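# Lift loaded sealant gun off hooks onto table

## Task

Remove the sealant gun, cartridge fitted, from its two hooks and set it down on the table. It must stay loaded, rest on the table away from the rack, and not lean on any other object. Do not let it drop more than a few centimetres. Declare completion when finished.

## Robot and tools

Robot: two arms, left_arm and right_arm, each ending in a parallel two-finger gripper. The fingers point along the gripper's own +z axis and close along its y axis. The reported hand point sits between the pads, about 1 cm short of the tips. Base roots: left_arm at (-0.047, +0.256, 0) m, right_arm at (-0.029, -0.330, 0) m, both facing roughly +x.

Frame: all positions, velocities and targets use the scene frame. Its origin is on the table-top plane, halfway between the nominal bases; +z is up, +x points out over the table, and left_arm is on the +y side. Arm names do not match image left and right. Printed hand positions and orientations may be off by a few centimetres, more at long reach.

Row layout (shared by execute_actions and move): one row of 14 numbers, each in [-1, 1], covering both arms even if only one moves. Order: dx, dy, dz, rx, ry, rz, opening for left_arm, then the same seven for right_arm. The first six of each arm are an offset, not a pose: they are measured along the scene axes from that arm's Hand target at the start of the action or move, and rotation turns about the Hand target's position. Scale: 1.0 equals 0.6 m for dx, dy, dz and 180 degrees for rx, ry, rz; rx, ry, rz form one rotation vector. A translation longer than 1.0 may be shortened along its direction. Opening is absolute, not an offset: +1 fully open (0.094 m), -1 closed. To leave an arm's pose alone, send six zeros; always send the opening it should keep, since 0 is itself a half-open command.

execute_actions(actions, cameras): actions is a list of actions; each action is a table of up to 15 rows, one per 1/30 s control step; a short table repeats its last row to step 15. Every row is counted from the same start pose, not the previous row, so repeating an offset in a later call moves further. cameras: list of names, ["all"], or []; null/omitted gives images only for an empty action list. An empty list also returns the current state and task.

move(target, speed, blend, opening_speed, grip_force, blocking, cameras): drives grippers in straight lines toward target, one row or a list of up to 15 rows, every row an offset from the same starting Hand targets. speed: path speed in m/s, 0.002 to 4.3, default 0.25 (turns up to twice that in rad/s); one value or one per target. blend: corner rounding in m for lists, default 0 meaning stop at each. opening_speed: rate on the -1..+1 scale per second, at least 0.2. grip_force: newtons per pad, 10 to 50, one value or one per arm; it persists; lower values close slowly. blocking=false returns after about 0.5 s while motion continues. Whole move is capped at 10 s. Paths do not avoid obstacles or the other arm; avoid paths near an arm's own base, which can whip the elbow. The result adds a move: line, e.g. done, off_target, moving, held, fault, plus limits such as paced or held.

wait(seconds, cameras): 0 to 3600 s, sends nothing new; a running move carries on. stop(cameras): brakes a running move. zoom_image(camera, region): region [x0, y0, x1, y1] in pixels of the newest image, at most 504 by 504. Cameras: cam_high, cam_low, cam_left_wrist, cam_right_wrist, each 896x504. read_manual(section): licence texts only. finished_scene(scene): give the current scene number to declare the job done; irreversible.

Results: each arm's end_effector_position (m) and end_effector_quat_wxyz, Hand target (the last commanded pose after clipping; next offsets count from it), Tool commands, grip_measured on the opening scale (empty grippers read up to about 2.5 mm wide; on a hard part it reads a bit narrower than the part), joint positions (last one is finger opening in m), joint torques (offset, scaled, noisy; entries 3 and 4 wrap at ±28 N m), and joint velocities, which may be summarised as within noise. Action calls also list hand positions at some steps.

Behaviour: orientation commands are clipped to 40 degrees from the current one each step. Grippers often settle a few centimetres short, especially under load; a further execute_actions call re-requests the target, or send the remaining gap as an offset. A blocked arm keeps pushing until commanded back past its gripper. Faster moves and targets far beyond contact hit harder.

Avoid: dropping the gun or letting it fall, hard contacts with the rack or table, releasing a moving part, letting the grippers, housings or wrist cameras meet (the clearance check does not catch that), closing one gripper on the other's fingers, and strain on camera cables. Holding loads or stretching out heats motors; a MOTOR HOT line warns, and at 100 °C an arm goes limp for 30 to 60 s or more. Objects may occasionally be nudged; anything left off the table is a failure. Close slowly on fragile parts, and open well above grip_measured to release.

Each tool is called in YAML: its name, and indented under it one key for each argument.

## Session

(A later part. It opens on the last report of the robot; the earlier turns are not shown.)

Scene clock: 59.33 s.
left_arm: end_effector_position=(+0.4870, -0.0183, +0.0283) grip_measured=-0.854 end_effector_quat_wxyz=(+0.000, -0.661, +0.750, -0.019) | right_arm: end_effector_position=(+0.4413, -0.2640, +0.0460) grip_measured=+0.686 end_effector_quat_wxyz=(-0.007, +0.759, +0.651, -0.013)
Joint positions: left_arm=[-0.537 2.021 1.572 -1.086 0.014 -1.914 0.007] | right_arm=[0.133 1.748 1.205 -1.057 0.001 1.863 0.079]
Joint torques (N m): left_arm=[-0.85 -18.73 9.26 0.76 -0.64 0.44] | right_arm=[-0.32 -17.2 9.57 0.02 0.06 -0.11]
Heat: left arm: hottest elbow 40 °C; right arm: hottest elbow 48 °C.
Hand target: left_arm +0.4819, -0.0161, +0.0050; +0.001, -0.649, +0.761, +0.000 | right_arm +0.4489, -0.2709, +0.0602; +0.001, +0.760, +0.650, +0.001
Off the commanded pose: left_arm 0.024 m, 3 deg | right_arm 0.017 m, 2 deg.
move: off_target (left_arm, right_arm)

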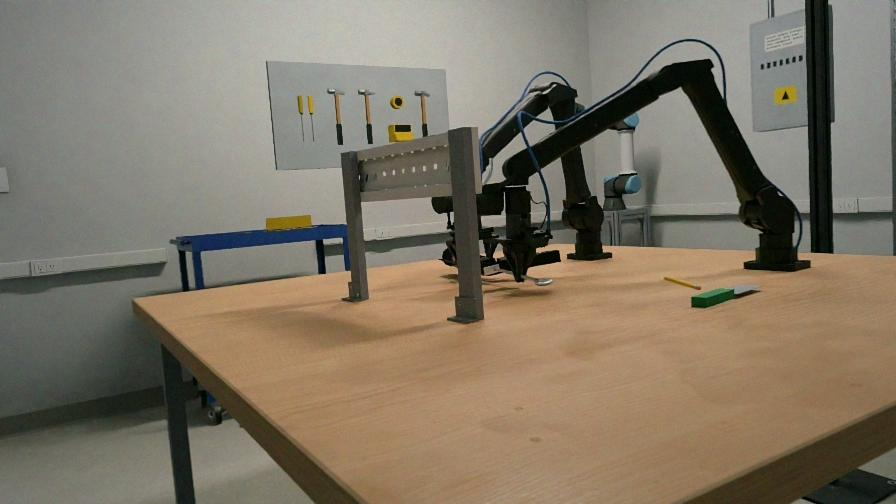

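move:
  target: [0,0,-0.02,0,0,0,-1, 0,0,-0.014,0,0,0,0.4]
  speed: 0.03
  cameras: ["all"]

Scene clock: 60.90 s.
left_arm: end_effector_position=(+0.4878, -0.0190, +0.0182) grip_measured=-0.854 end_effector_quat_wxyz=(+0.000, -0.661, +0.750, -0.021) | right_arm: end_effector_position=(+0.4416, -0.2647, +0.0379) grip_measured=+0.686 end_effector_quat_wxyz=(-0.007, +0.760, +0.650, -0.012)
Joint positions: left_arm=[-0.537 2.033 1.563 -1.062 0.014 -1.914 0.007] | right_arm=[0.132 1.759 1.195 -1.035 0.002 1.865 0.079]
Joint torques (N m): left_arm=[-0.73 -18.73 9.07 0.79 -0.65 0.44] | right_arm=[-0.32 -17.14 9.36 -0.01 0.02 -0.12]
Heat: left arm: hottest elbow 40 °C; right arm: hottest elbow 48 °C.
Hand target: left_arm +0.4821, -0.0160, -0.0068; +0.001, -0.649, +0.761, +0.000 | right_arm +0.4490, -0.2710, +0.0518; +0.001, +0.760, +0.650, +0.001
Off the commanded pose: left_arm 0.026 m, 3 deg | right_arm 0.017 m, 2 deg.
move: off_target (left_arm, right_arm)

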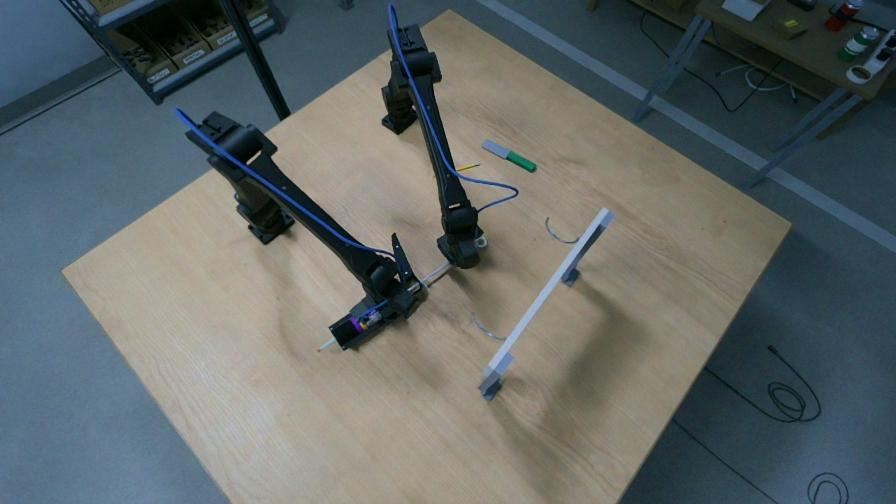

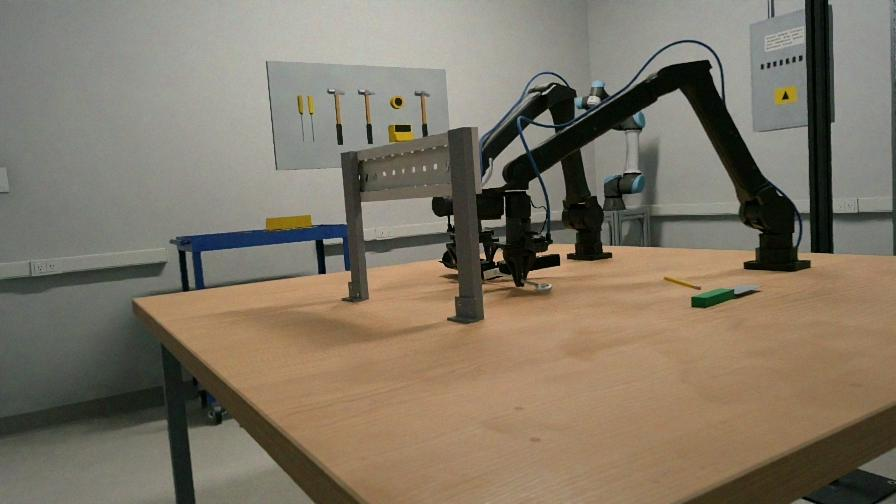

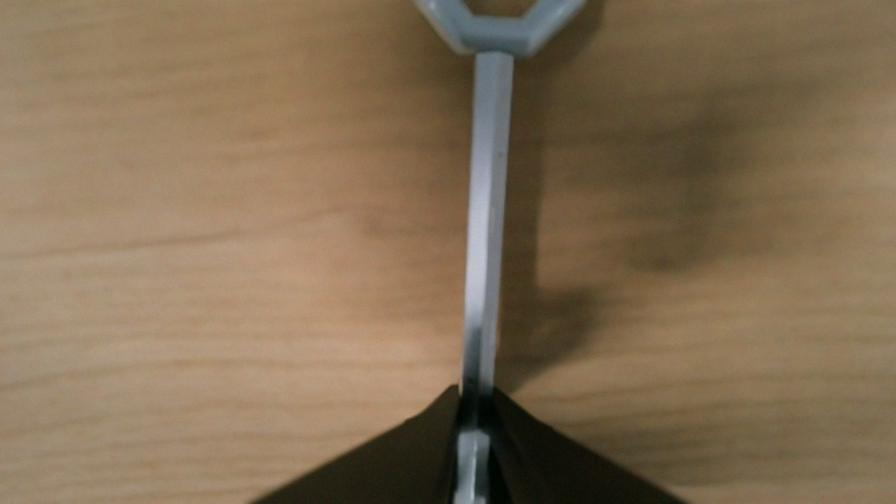

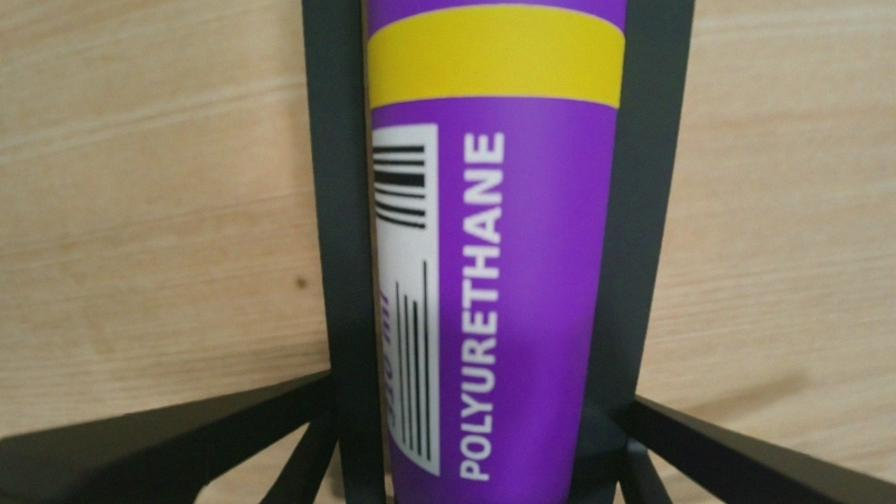

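move:
  target: [0,0,-0.012,0,0,0,-1, 0,0,-0.01,0,0,0,0.4]
  speed: 0.03

move:
  target: [0,0,-0.01,0,0,0,-1, 0,0,-0.01,0,0,0,0.4]
  speed: 0.03

Scene clock: 62.00 s.
left_arm: end_effector_position=(+0.4886, -0.0197, +0.0141) grip_measured=-0.854 end_effector_quat_wxyz=(+0.001, -0.660, +0.751, -0.023) | right_arm: end_effector_position=(+0.4420, -0.2649, +0.0333) grip_measured=+0.686 end_effector_quat_wxyz=(-0.005, +0.760, +0.650, -0.011)
Joint positions: left_arm=[-0.537 2.038 1.559 -1.048 0.014 -1.913 0.007] | right_arm=[0.132 1.765 1.19 -1.02 0.003 1.866 0.079]
Joint torques (N m): left_arm=[-0.79 -18.26 8.92 0.81 -0.65 0.43] | right_arm=[-0.38 -17.14 9.22 0.02 -0.04 -0.13]
Heat: left arm: hottest elbow 40 °C; right arm: hottest elbow 48 °C.
Hand target: left_arm +0.4819, -0.0161, -0.0142; +0.001, -0.648, +0.761, +0.000 | right_arm +0.4489, -0.2710, +0.0458; +0.001, +0.760, +0.650, +0.001
Off the commanded pose: left_arm 0.029 m, 3 deg | right_arm 0.016 m, 2 deg.
move: off_target (left_arm, right_arm)

Scene clock: 62.57 s.
left_arm: end_effector_position=(+0.4908, -0.0208, +0.0142) grip_measured=-0.854 end_effector_quat_wxyz=(+0.003, -0.660, +0.751, -0.028) | right_arm: end_effector_position=(+0.4443, -0.2645, +0.0332) grip_measured=+0.686 end_effector_quat_wxyz=(-0.003, +0.760, +0.650, -0.007)
Joint positions: left_arm=[-0.537 2.038 1.559 -1.038 0.014 -1.911 0.007] | right_arm=[0.132 1.765 1.19 -1.011 0.003 1.866 0.079]
Joint torques (N m): left_arm=[-0.73 -17.73 8.44 0.95 -0.65 0.42] | right_arm=[-0.32 -16.38 8.7 0.25 -0.04 -0.14]
Heat: left arm: hottest elbow 40 °C; right arm: hottest elbow 47 °C.
Hand target: left_arm +0.4819, -0.0161, -0.0200; +0.001, -0.649, +0.761, +0.000 | right_arm +0.4489, -0.2709, +0.0398; +0.001, +0.760, +0.650, +0.001
Off the commanded pose: left_arm 0.036 m, 4 deg | right_arm 0.010 m, 1 deg.
move: off_target (left_arm)

move:
  target: [0.005,0,0.03,0,0,0,-1, 0,0,0,0,0,0,0.4]
  speed: 0.05
  cameras: ["all"]

Scene clock: 63.73 s.
left_arm: end_effector_position=(+0.4877, -0.0192, +0.0139) grip_measured=-0.854 end_effector_quat_wxyz=(+0.001, -0.660, +0.751, -0.021) | right_arm: end_effector_position=(+0.4426, -0.2648, +0.0320) grip_measured=+0.686 end_effector_quat_wxyz=(-0.004, +0.760, +0.650, -0.009)
Joint positions: left_arm=[-0.537 2.038 1.558 -1.051 0.014 -1.911 0.007] | right_arm=[0.132 1.765 1.186 -1.011 0.003 1.866 0.079]
Joint torques (N m): left_arm=[-0.5 -18.96 10.88 -0.31 -0.65 0.44] | right_arm=[-0.44 -16.32 8.98 0.27 -0.04 -0.14]
Heat: left arm: hottest elbow 40 °C; right arm: hottest elbow 47 °C.
Hand target: left_arm +0.4850, -0.0161, -0.0020; +0.001, -0.649, +0.761, +0.000 | right_arm +0.4488, -0.2710, +0.0397; +0.001, +0.760, +0.650, +0.001
Off the commanded pose: left_arm 0.016 m, 3 deg | right_arm 0.012 m, 1 deg.
move: off_target (left_arm)

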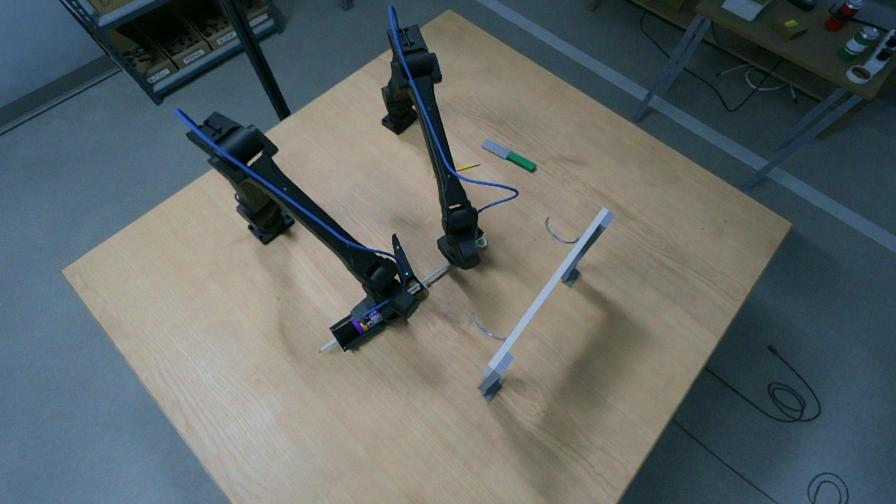

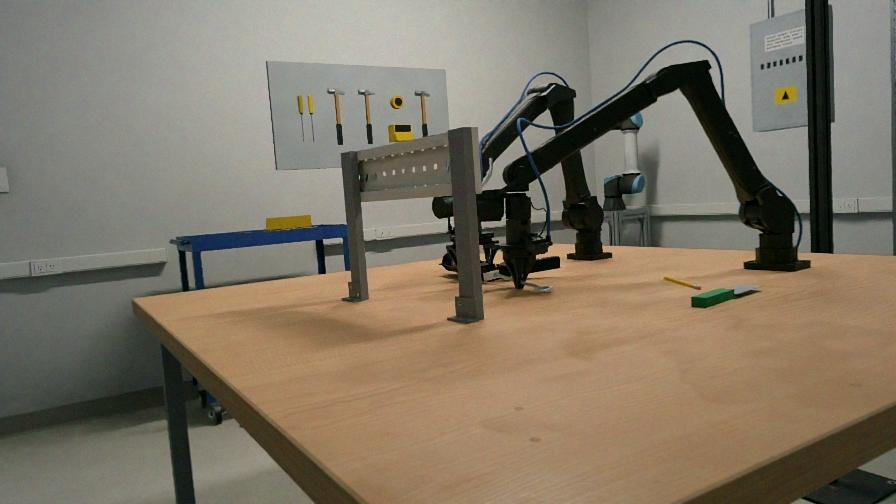

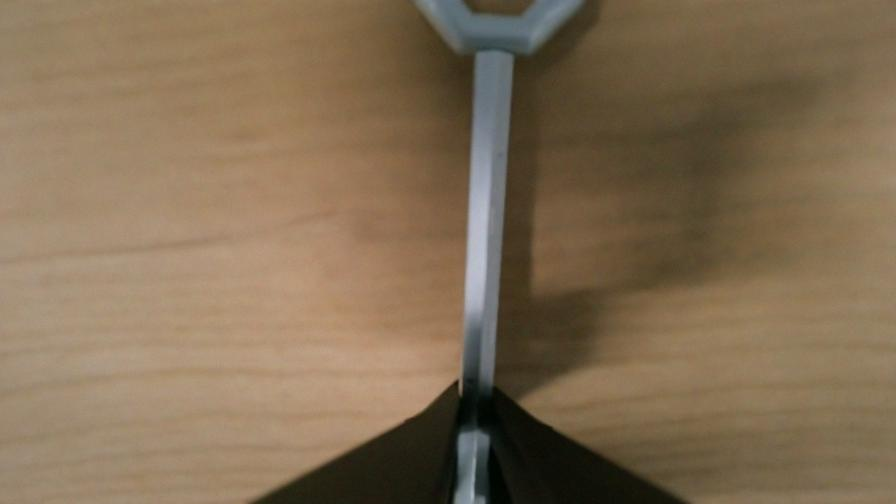

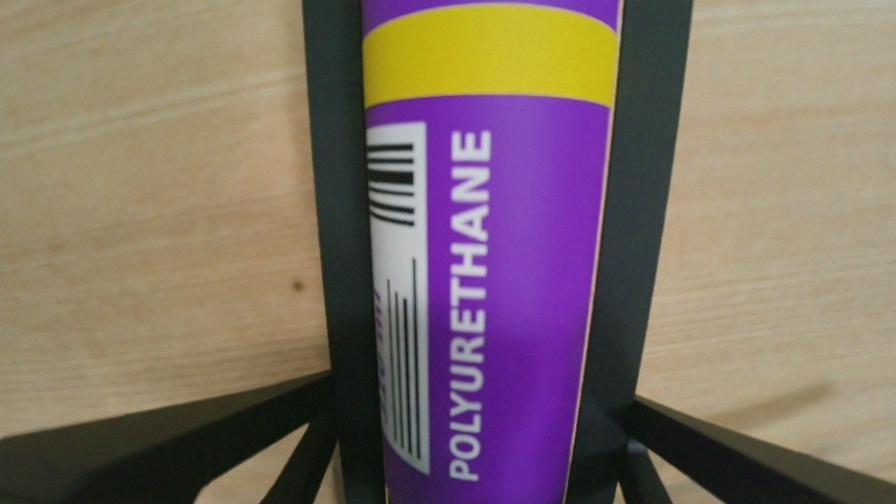

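move:
  target: [0,0,0.01,0,0,0,-1, 0,0,-0.015,0,0,0,0.4]
  speed: 0.03

zoom_image:
  camera: "cam_low"
  region: [420, 200, 600, 310]

zoom_image:
  camera: "cam_high"
  region: [300, 200, 520, 380]

Scene clock: 64.73 s.
left_arm: end_effector_position=(+0.4864, -0.0184, +0.0138) grip_measured=-0.854 end_effector_quat_wxyz=(+0.000, -0.660, +0.751, -0.018) | right_arm: end_effector_position=(+0.4441, -0.2645, +0.0302) grip_measured=+0.686 end_effector_quat_wxyz=(-0.002, +0.759, +0.651, -0.005)
Joint positions: left_arm=[-0.537 2.038 1.558 -1.058 0.014 -1.911 0.007] | right_arm=[0.132 1.766 1.182 -0.997 0.003 1.863 0.079]
Joint torques (N m): left_arm=[-0.56 -19.6 11.36 -0.55 -0.63 0.44] | right_arm=[-0.32 -15.33 8.51 0.59 -0.03 -0.11]
Heat: left arm: hottest elbow 40 °C; right arm: hottest elbow 47 °C.
Hand target: left_arm +0.4850, -0.0161, +0.0040; +0.001, -0.649, +0.761, +0.000 | right_arm +0.4489, -0.2709, +0.0307; +0.001, +0.760, +0.650, +0.001
Off the commanded pose: left_arm 0.010 m, 3 deg | right_arm 0.008 m, 1 deg.
move: off_target (left_arm)

Scaled by 2.800 from the camera's image (finer frame: 1280x720).
This view is cut from an older image: the scene may have changed since it was taken.

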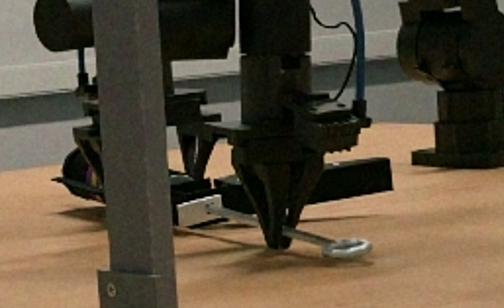

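Scaled by 2.291 from the camera's image (finer frame: 1280x720).
This view is cut from an older image: the scene may have changed since it was taken.

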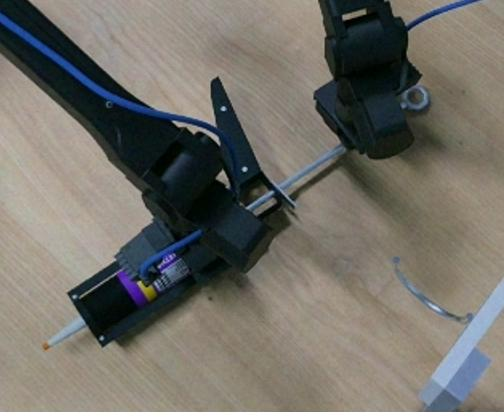

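move:
  target: [0,0,0.0,0,0,0,-1, 0,0,-0.012,0,0,0,0.4]
  speed: 0.03
  cameras: ["all"]

zoom_image:
  camera: "cam_low"
  region: [420, 200, 600, 310]

zoom_image:
  camera: "cam_right_wrist"
  region: [250, 252, 700, 504]

Scene clock: 66.47 s.
left_arm: end_effector_position=(+0.4862, -0.0181, +0.0138) grip_measured=-0.854 end_effector_quat_wxyz=(+0.000, -0.660, +0.751, -0.017) | right_arm: end_effector_position=(+0.4446, -0.2644, +0.0290) grip_measured=+0.686 end_effector_quat_wxyz=(+0.000, +0.758, +0.652, -0.003)
Joint positions: left_arm=[-0.537 2.038 1.558 -1.059 0.013 -1.911 0.007] | right_arm=[0.132 1.766 1.178 -0.988 0.003 1.861 0.079]
Joint torques (N m): left_arm=[-0.5 -19.6 11.37 -0.53 -0.6 0.44] | right_arm=[-0.32 -14.33 8.2 0.99 -0.02 -0.1]
Heat: left arm: hottest elbow 40 °C; right arm: hottest elbow 47 °C.
Hand target: left_arm +0.4850, -0.0161, +0.0040; +0.001, -0.649, +0.761, +0.000 | right_arm +0.4489, -0.2709, +0.0235; +0.001, +0.760, +0.650, +0.001
Off the commanded pose: left_arm 0.010 m, 3 deg | right_arm 0.010 m, 1 deg.
move: done

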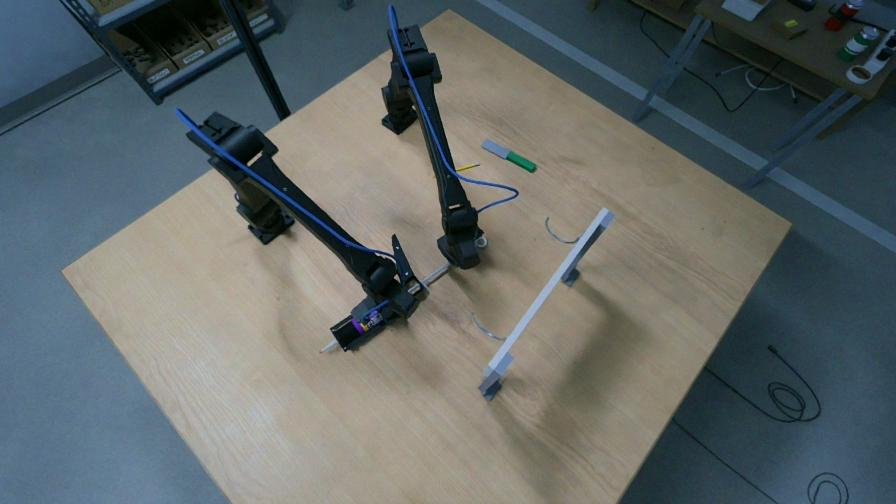

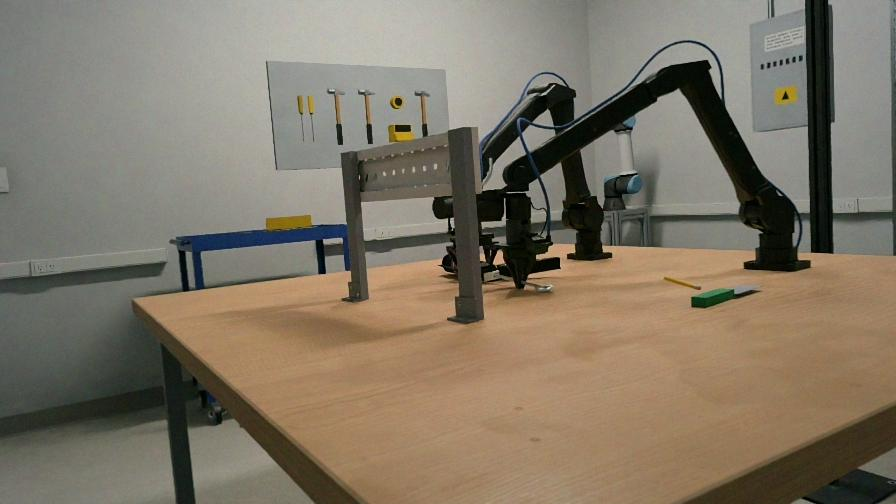

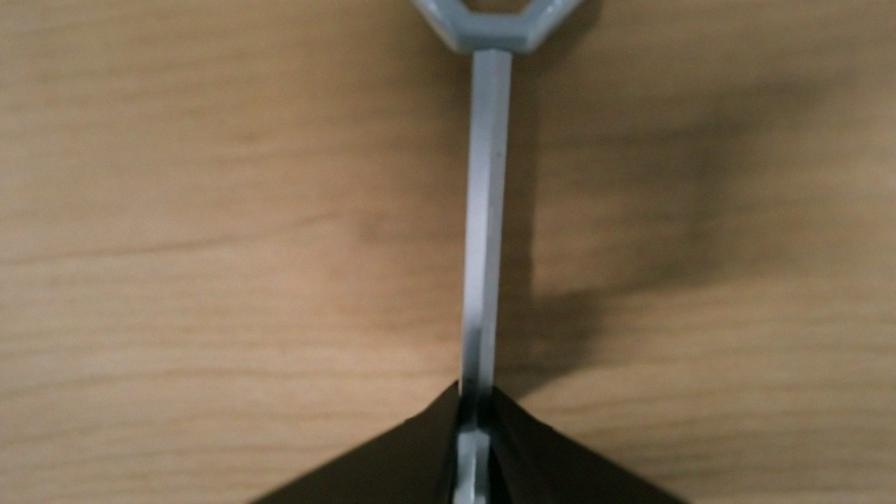

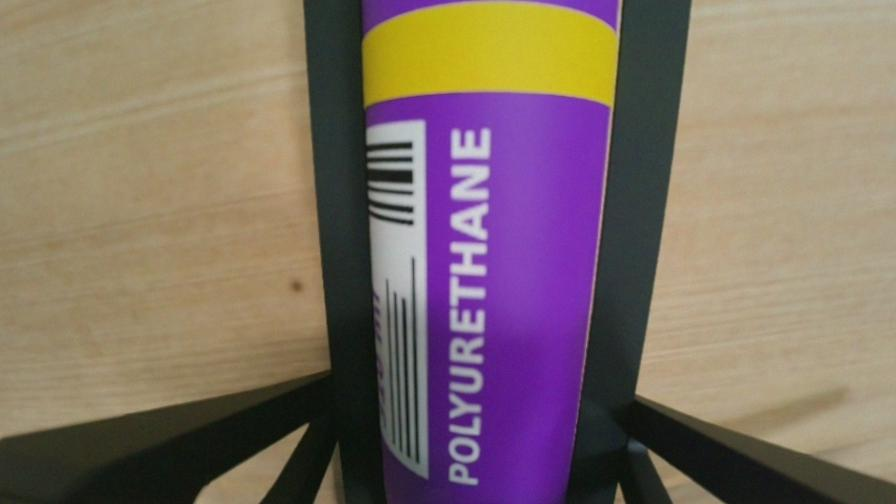

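Scaled by 2.800 from the camera's image (finer frame: 1280x720).

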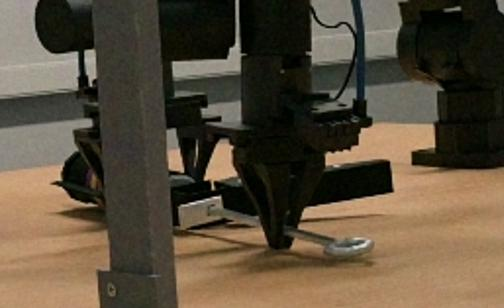

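Scaled by 1.120 from the camera's image (finer frame: 1280x720).

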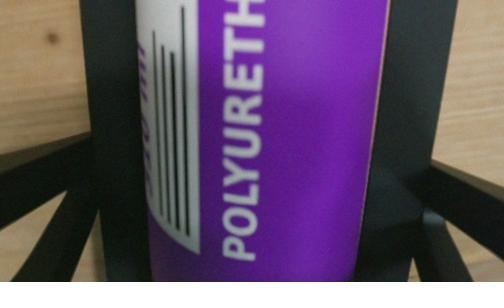

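move:
  target: [0,0,0.0,0,0,0,-1, -0.003,0.005,0.015,0,0,0,0.4]
  speed: 0.05

move:
  target: [0,0,0.0,0,0,0,-1, 0,0,0,0,0,0,1.0]
  speed: 0.05
  opening_speed: 0.3
  cameras: ["all"]

Scene clock: 67.67 s.
left_arm: end_effector_position=(+0.4862, -0.0181, +0.0138) grip_measured=-0.854 end_effector_quat_wxyz=(+0.000, -0.660, +0.751, -0.017) | right_arm: end_effector_position=(+0.4446, -0.2644, +0.0290) grip_measured=+0.686 end_effector_quat_wxyz=(+0.000, +0.758, +0.652, -0.003)
Joint positions: left_arm=[-0.537 2.038 1.558 -1.059 0.013 -1.911 0.007] | right_arm=[0.132 1.766 1.178 -0.988 0.003 1.861 0.079]
Joint torques (N m): left_arm=[-0.56 -19.66 11.36 -0.53 -0.6 0.44] | right_arm=[0.15 -15.68 8.61 0.12 -0.02 -0.01]
Heat: left arm: hottest elbow 40 °C; right arm: hottest elbow 47 °C.
Hand target: left_arm +0.4850, -0.0161, +0.0040; +0.001, -0.649, +0.761, +0.000 | right_arm +0.4471, -0.2679, +0.0325; +0.001, +0.760, +0.650, +0.001
Off the commanded pose: left_arm 0.010 m, 3 deg | right_arm 0.006 m, 1 deg.
move: done

Scene clock: 69.90 s.
left_arm: end_effector_position=(+0.4863, -0.0178, +0.0138) grip_measured=-0.854 end_effector_quat_wxyz=(+0.001, -0.660, +0.751, -0.017) | right_arm: end_effector_position=(+0.4446, -0.2639, +0.0290) grip_measured=+0.997 end_effector_quat_wxyz=(-0.001, +0.758, +0.652, -0.002)
Joint positions: left_arm=[-0.537 2.038 1.558 -1.059 0.011 -1.911 0.007] | right_arm=[0.132 1.766 1.178 -0.988 0 1.861 0.094]
Joint torques (N m): left_arm=[-0.56 -19.66 11.37 -0.51 -0.53 0.43] | right_arm=[0.21 -15.74 8.64 0.12 0.1 -0.01]
Heat: left arm: hottest elbow 40 °C; right arm: hottest elbow 47 °C.
Hand target: left_arm +0.4850, -0.0161, +0.0040; +0.001, -0.649, +0.761, +0.000 | right_arm +0.4471, -0.2680, +0.0325; +0.001, +0.760, +0.650, +0.001
Off the commanded pose: left_arm 0.010 m, 3 deg | right_arm 0.006 m, 1 deg.
move: done

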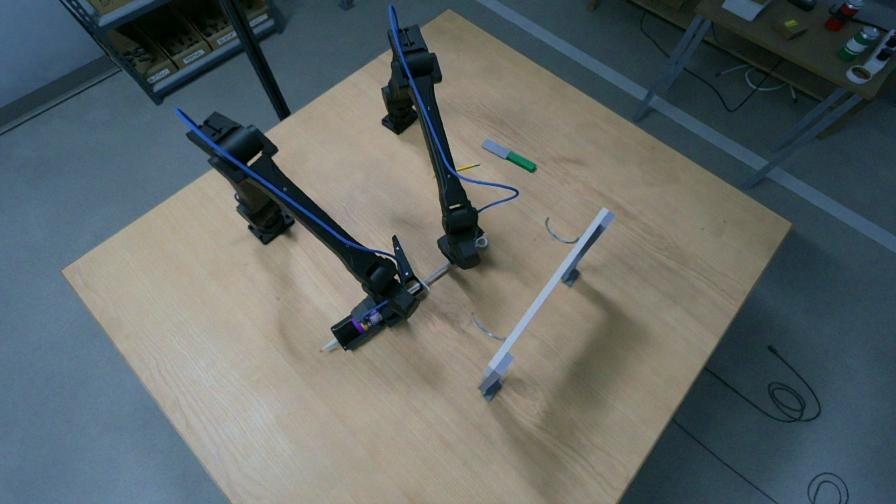

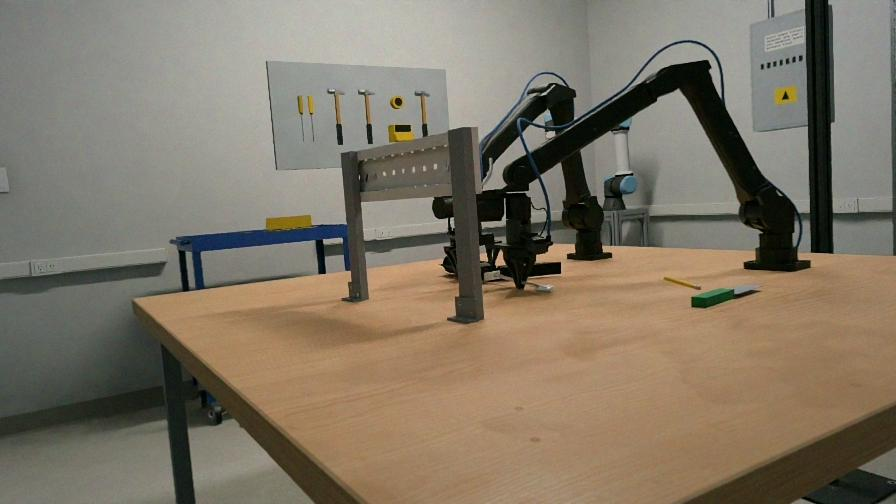

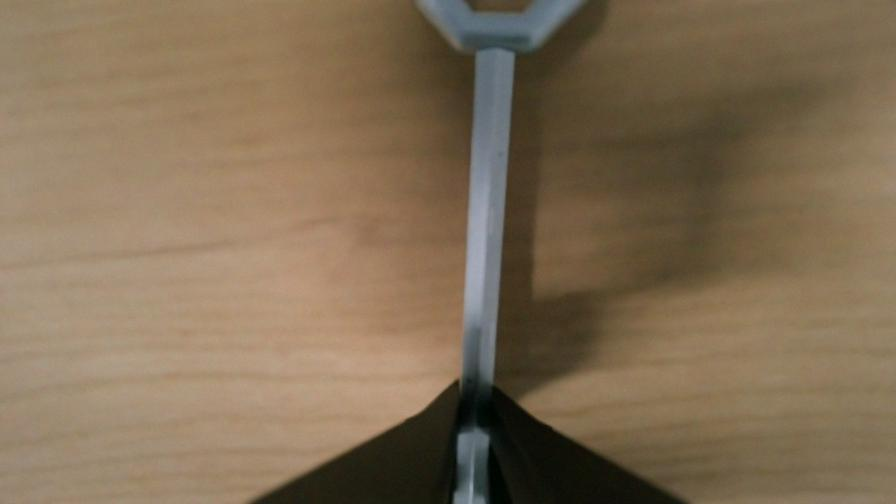

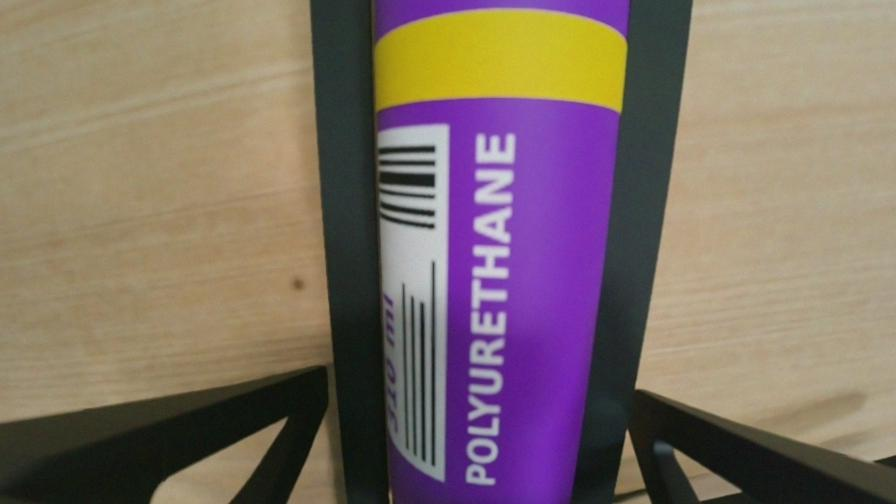

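zoom_image:
  camera: "cam_right_wrist"
  region: [250, 302, 450, 504]

zoom_image:
  camera: "cam_right_wrist"
  region: [550, 302, 750, 504]

zoom_image:
  camera: "cam_low"
  region: [420, 200, 600, 310]

Scaled by 2.495 from the camera's image (finer frame: 1280x720).

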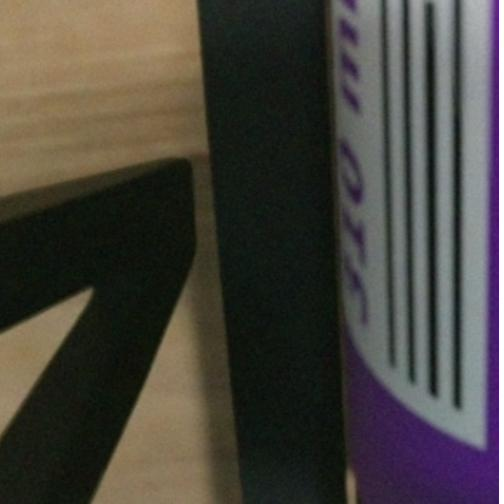

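Scaled by 2.495 from the camera's image (finer frame: 1280x720).

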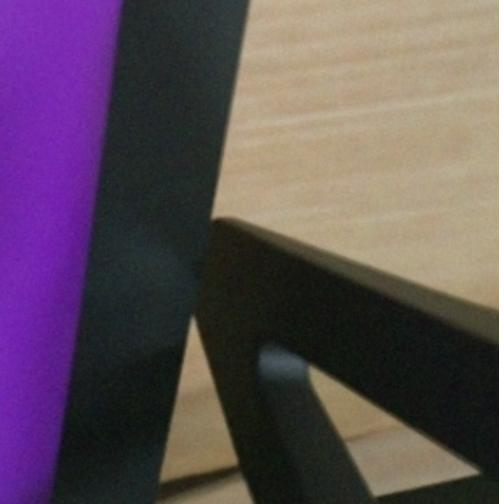

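Scaled by 2.800 from the camera's image (finer frame: 1280x720).

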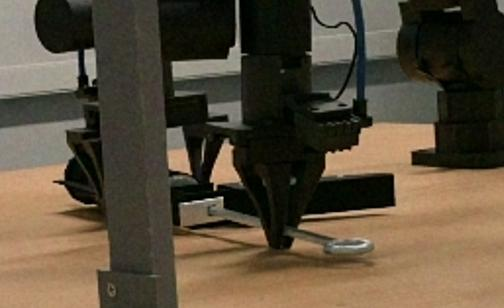

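move:
  target: [0,0,0.0,0,0,0,-1, 0.002,0,0.015,0,0,0,1.0]
  speed: 0.04
  cameras: ["cam_right_wrist"]

Scene clock: 71.97 s.
left_arm: end_effector_position=(+0.4863, -0.0178, +0.0138) grip_measured=-0.854 end_effector_quat_wxyz=(+0.001, -0.660, +0.751, -0.017) | right_arm: end_effector_position=(+0.4416, -0.2643, +0.0304) grip_measured=+0.997 end_effector_quat_wxyz=(-0.004, +0.758, +0.652, -0.006)
Joint positions: left_arm=[-0.537 2.038 1.558 -1.059 0.011 -1.911 0.007] | right_arm=[0.132 1.763 1.178 -1.001 0 1.861 0.094]
Joint torques (N m): left_arm=[-0.5 -19.6 11.36 -0.51 -0.53 0.43] | right_arm=[0.15 -16.32 9.7 -0.34 0.1 -0.02]
Heat: left arm: hottest elbow 40 °C; right arm: hottest elbow 46 °C.
Hand target: left_arm +0.4850, -0.0161, +0.0040; +0.001, -0.649, +0.761, +0.000 | right_arm +0.4483, -0.2680, +0.0416; +0.001, +0.760, +0.650, +0.001
Off the commanded pose: left_arm 0.010 m, 3 deg | right_arm 0.013 m, 1 deg.
move: off_target (right_arm)

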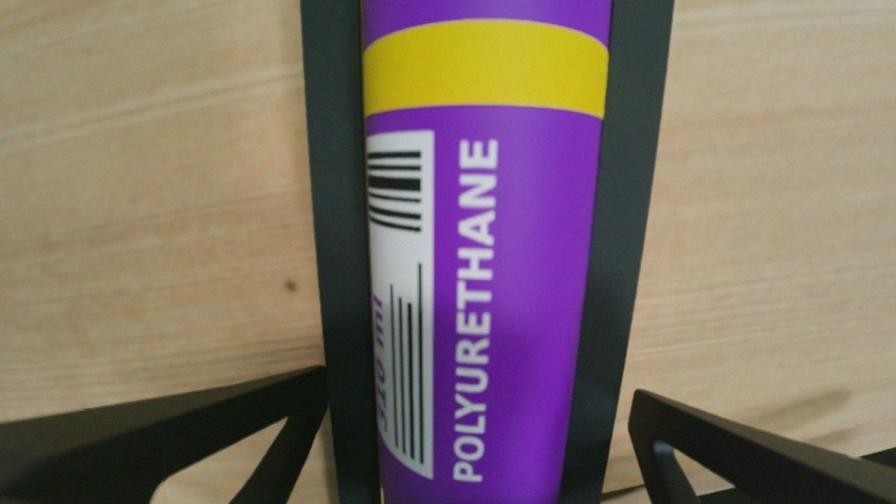

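move:
  target: [0,0,0.0,0,0,0,-1, 0.006,0,0.02,0,-0.006,0,1.0]
  speed: 0.04
  cameras: ["cam_right_wrist"]

Scene clock: 75.57 s.
left_arm: end_effector_position=(+0.4863, -0.0178, +0.0138) grip_measured=-0.854 end_effector_quat_wxyz=(+0.001, -0.660, +0.751, -0.017) | right_arm: end_effector_position=(+0.4412, -0.2644, +0.0407) grip_measured=+0.997 end_effector_quat_wxyz=(-0.001, +0.758, +0.652, -0.001)
Joint positions: left_arm=[-0.537 2.038 1.558 -1.059 0.011 -1.911 0.007] | right_arm=[0.132 1.74 1.178 -1.012 0 1.861 0.094]
Joint torques (N m): left_arm=[-0.56 -19.6 11.36 -0.53 -0.53 0.43] | right_arm=[0.03 -15.85 10.7 -0.27 0.2 -0.02]
Heat: left arm: hottest elbow 40 °C; right arm: hottest elbow 46 °C.
Hand target: left_arm +0.4850, -0.0161, +0.0040; +0.001, -0.649, +0.761, +0.000 | right_arm +0.4519, -0.2680, +0.0535; +0.007, +0.760, +0.650, +0.008
Off the commanded pose: left_arm 0.010 m, 3 deg | right_arm 0.017 m, 1 deg.
move: off_target (right_arm)

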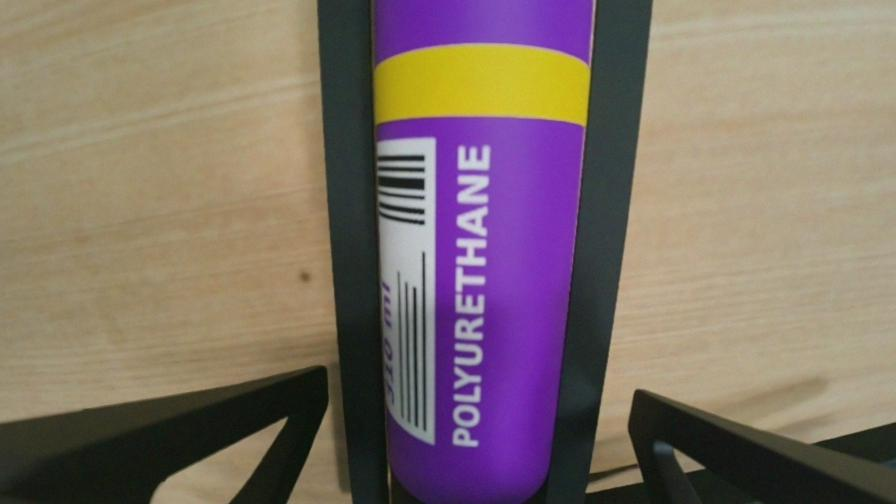

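move:
  target:
    - [0,0,0,0,0,0,-1, 0.006,0,0.05,0,-0.005,0,1.0]
    - [0,0,0,0,0,0,-1, 0.006,0,0.2,0,-0.005,0,1.0]
  speed: [0.06,0.12]
  blend: 0.01
  cameras: ["all"]

zoom_image:
  camera: "cam_low"
  region: [420, 200, 600, 310]

Scene clock: 77.83 s.
left_arm: end_effector_position=(+0.4863, -0.0178, +0.0138) grip_measured=-0.854 end_effector_quat_wxyz=(+0.001, -0.660, +0.751, -0.017) | right_arm: end_effector_position=(+0.4386, -0.2649, +0.1519) grip_measured=+0.997 end_effector_quat_wxyz=(-0.002, +0.758, +0.652, -0.004)
Joint positions: left_arm=[-0.537 2.038 1.558 -1.059 0.011 -1.911 0.007] | right_arm=[0.132 1.618 1.338 -1.299 0.001 1.861 0.094]
Joint torques (N m): left_arm=[-0.5 -19.6 11.37 -0.51 -0.53 0.43] | right_arm=[0.15 -14.92 14.05 -0.29 0.25 -0.02]
Heat: left arm: hottest elbow 40 °C; right arm: hottest elbow 46 °C.
Hand target: left_arm +0.4850, -0.0161, +0.0040; +0.001, -0.649, +0.761, +0.000 | right_arm +0.4555, -0.2680, +0.1735; +0.012, +0.760, +0.650, +0.014
Off the commanded pose: left_arm 0.010 m, 3 deg | right_arm 0.028 m, 3 deg.
move: off_target (right_arm)

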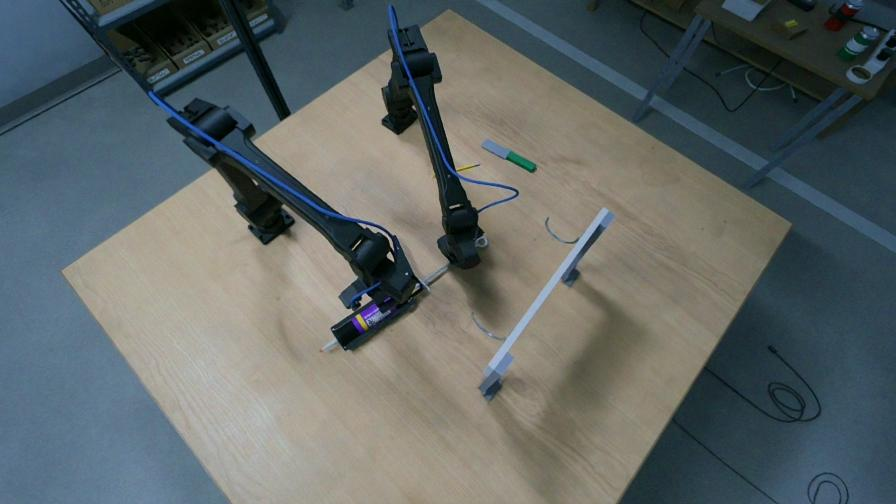

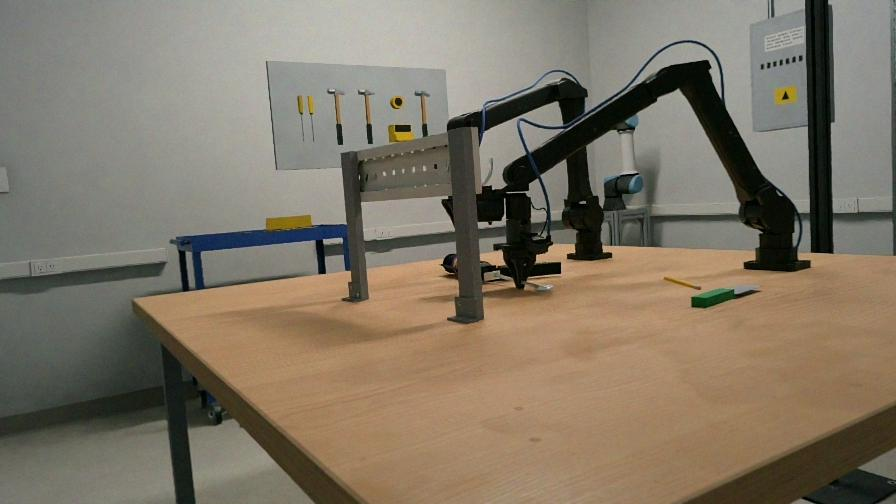

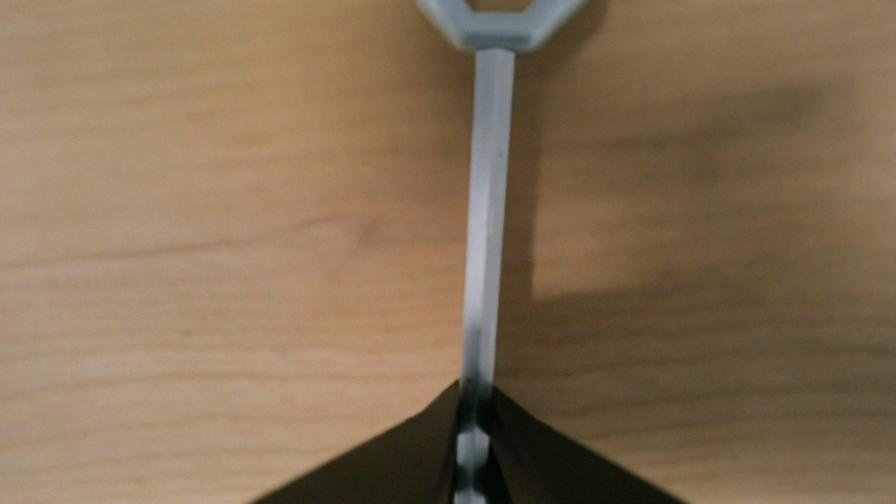

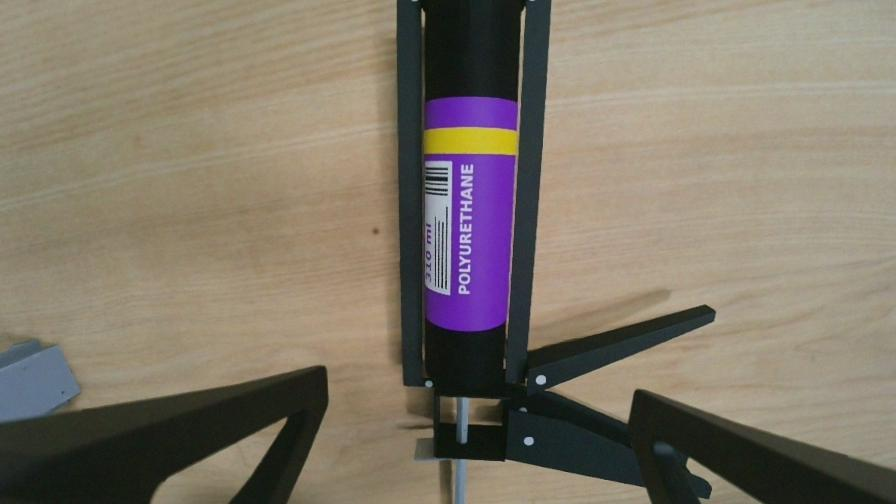

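Scaled by 2.800 from the camera's image (finer frame: 1280x720).

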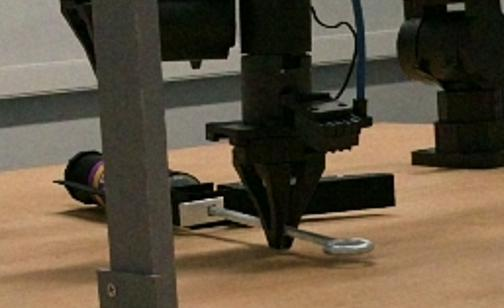

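move:
  target: [0,0,0,0,0,0,-0.3, 0,0,0,0,0,0,1.0]
  speed: 0.05
  opening_speed: 0.5
  cameras: ["cam_left_wrist"]

Scene clock: 79.97 s.
left_arm: end_effector_position=(+0.4852, -0.0160, +0.0138) grip_measured=-0.303 end_effector_quat_wxyz=(+0.003, -0.654, +0.757, -0.012) | right_arm: end_effector_position=(+0.4386, -0.2649, +0.1519) grip_measured=+0.997 end_effector_quat_wxyz=(-0.002, +0.758, +0.652, -0.004)
Joint positions: left_arm=[-0.537 2.038 1.558 -1.066 0.004 -1.895 0.033] | right_arm=[0.132 1.618 1.338 -1.299 0.001 1.861 0.094]
Joint torques (N m): left_arm=[-0.56 -19.6 11.36 -0.23 -0.28 0.26] | right_arm=[0.15 -14.8 14.05 -0.28 0.25 -0.02]
Heat: left arm: hottest elbow 40 °C; right arm: hottest elbow 47 °C.
Hand target: left_arm +0.4849, -0.0161, +0.0040; +0.001, -0.649, +0.761, +0.000 | right_arm +0.4555, -0.2680, +0.1735; +0.012, +0.760, +0.650, +0.014
Off the commanded pose: left_arm 0.010 m, 2 deg | right_arm 0.028 m, 3 deg.
move: done

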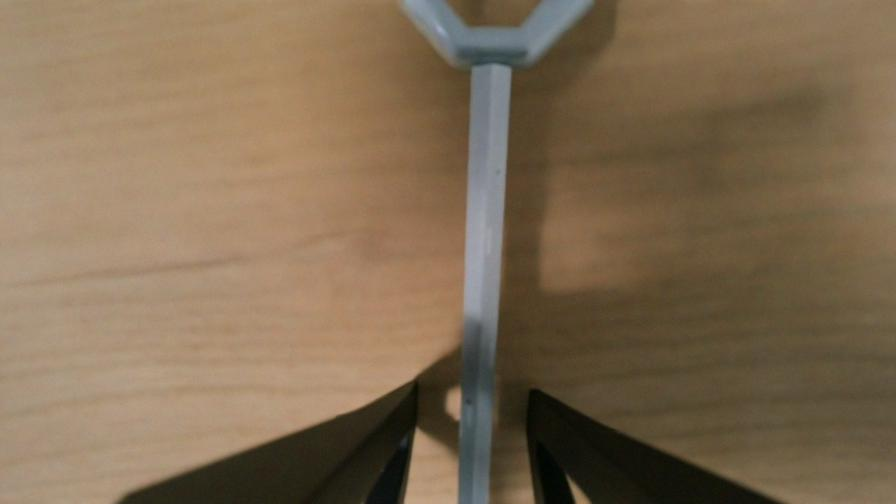

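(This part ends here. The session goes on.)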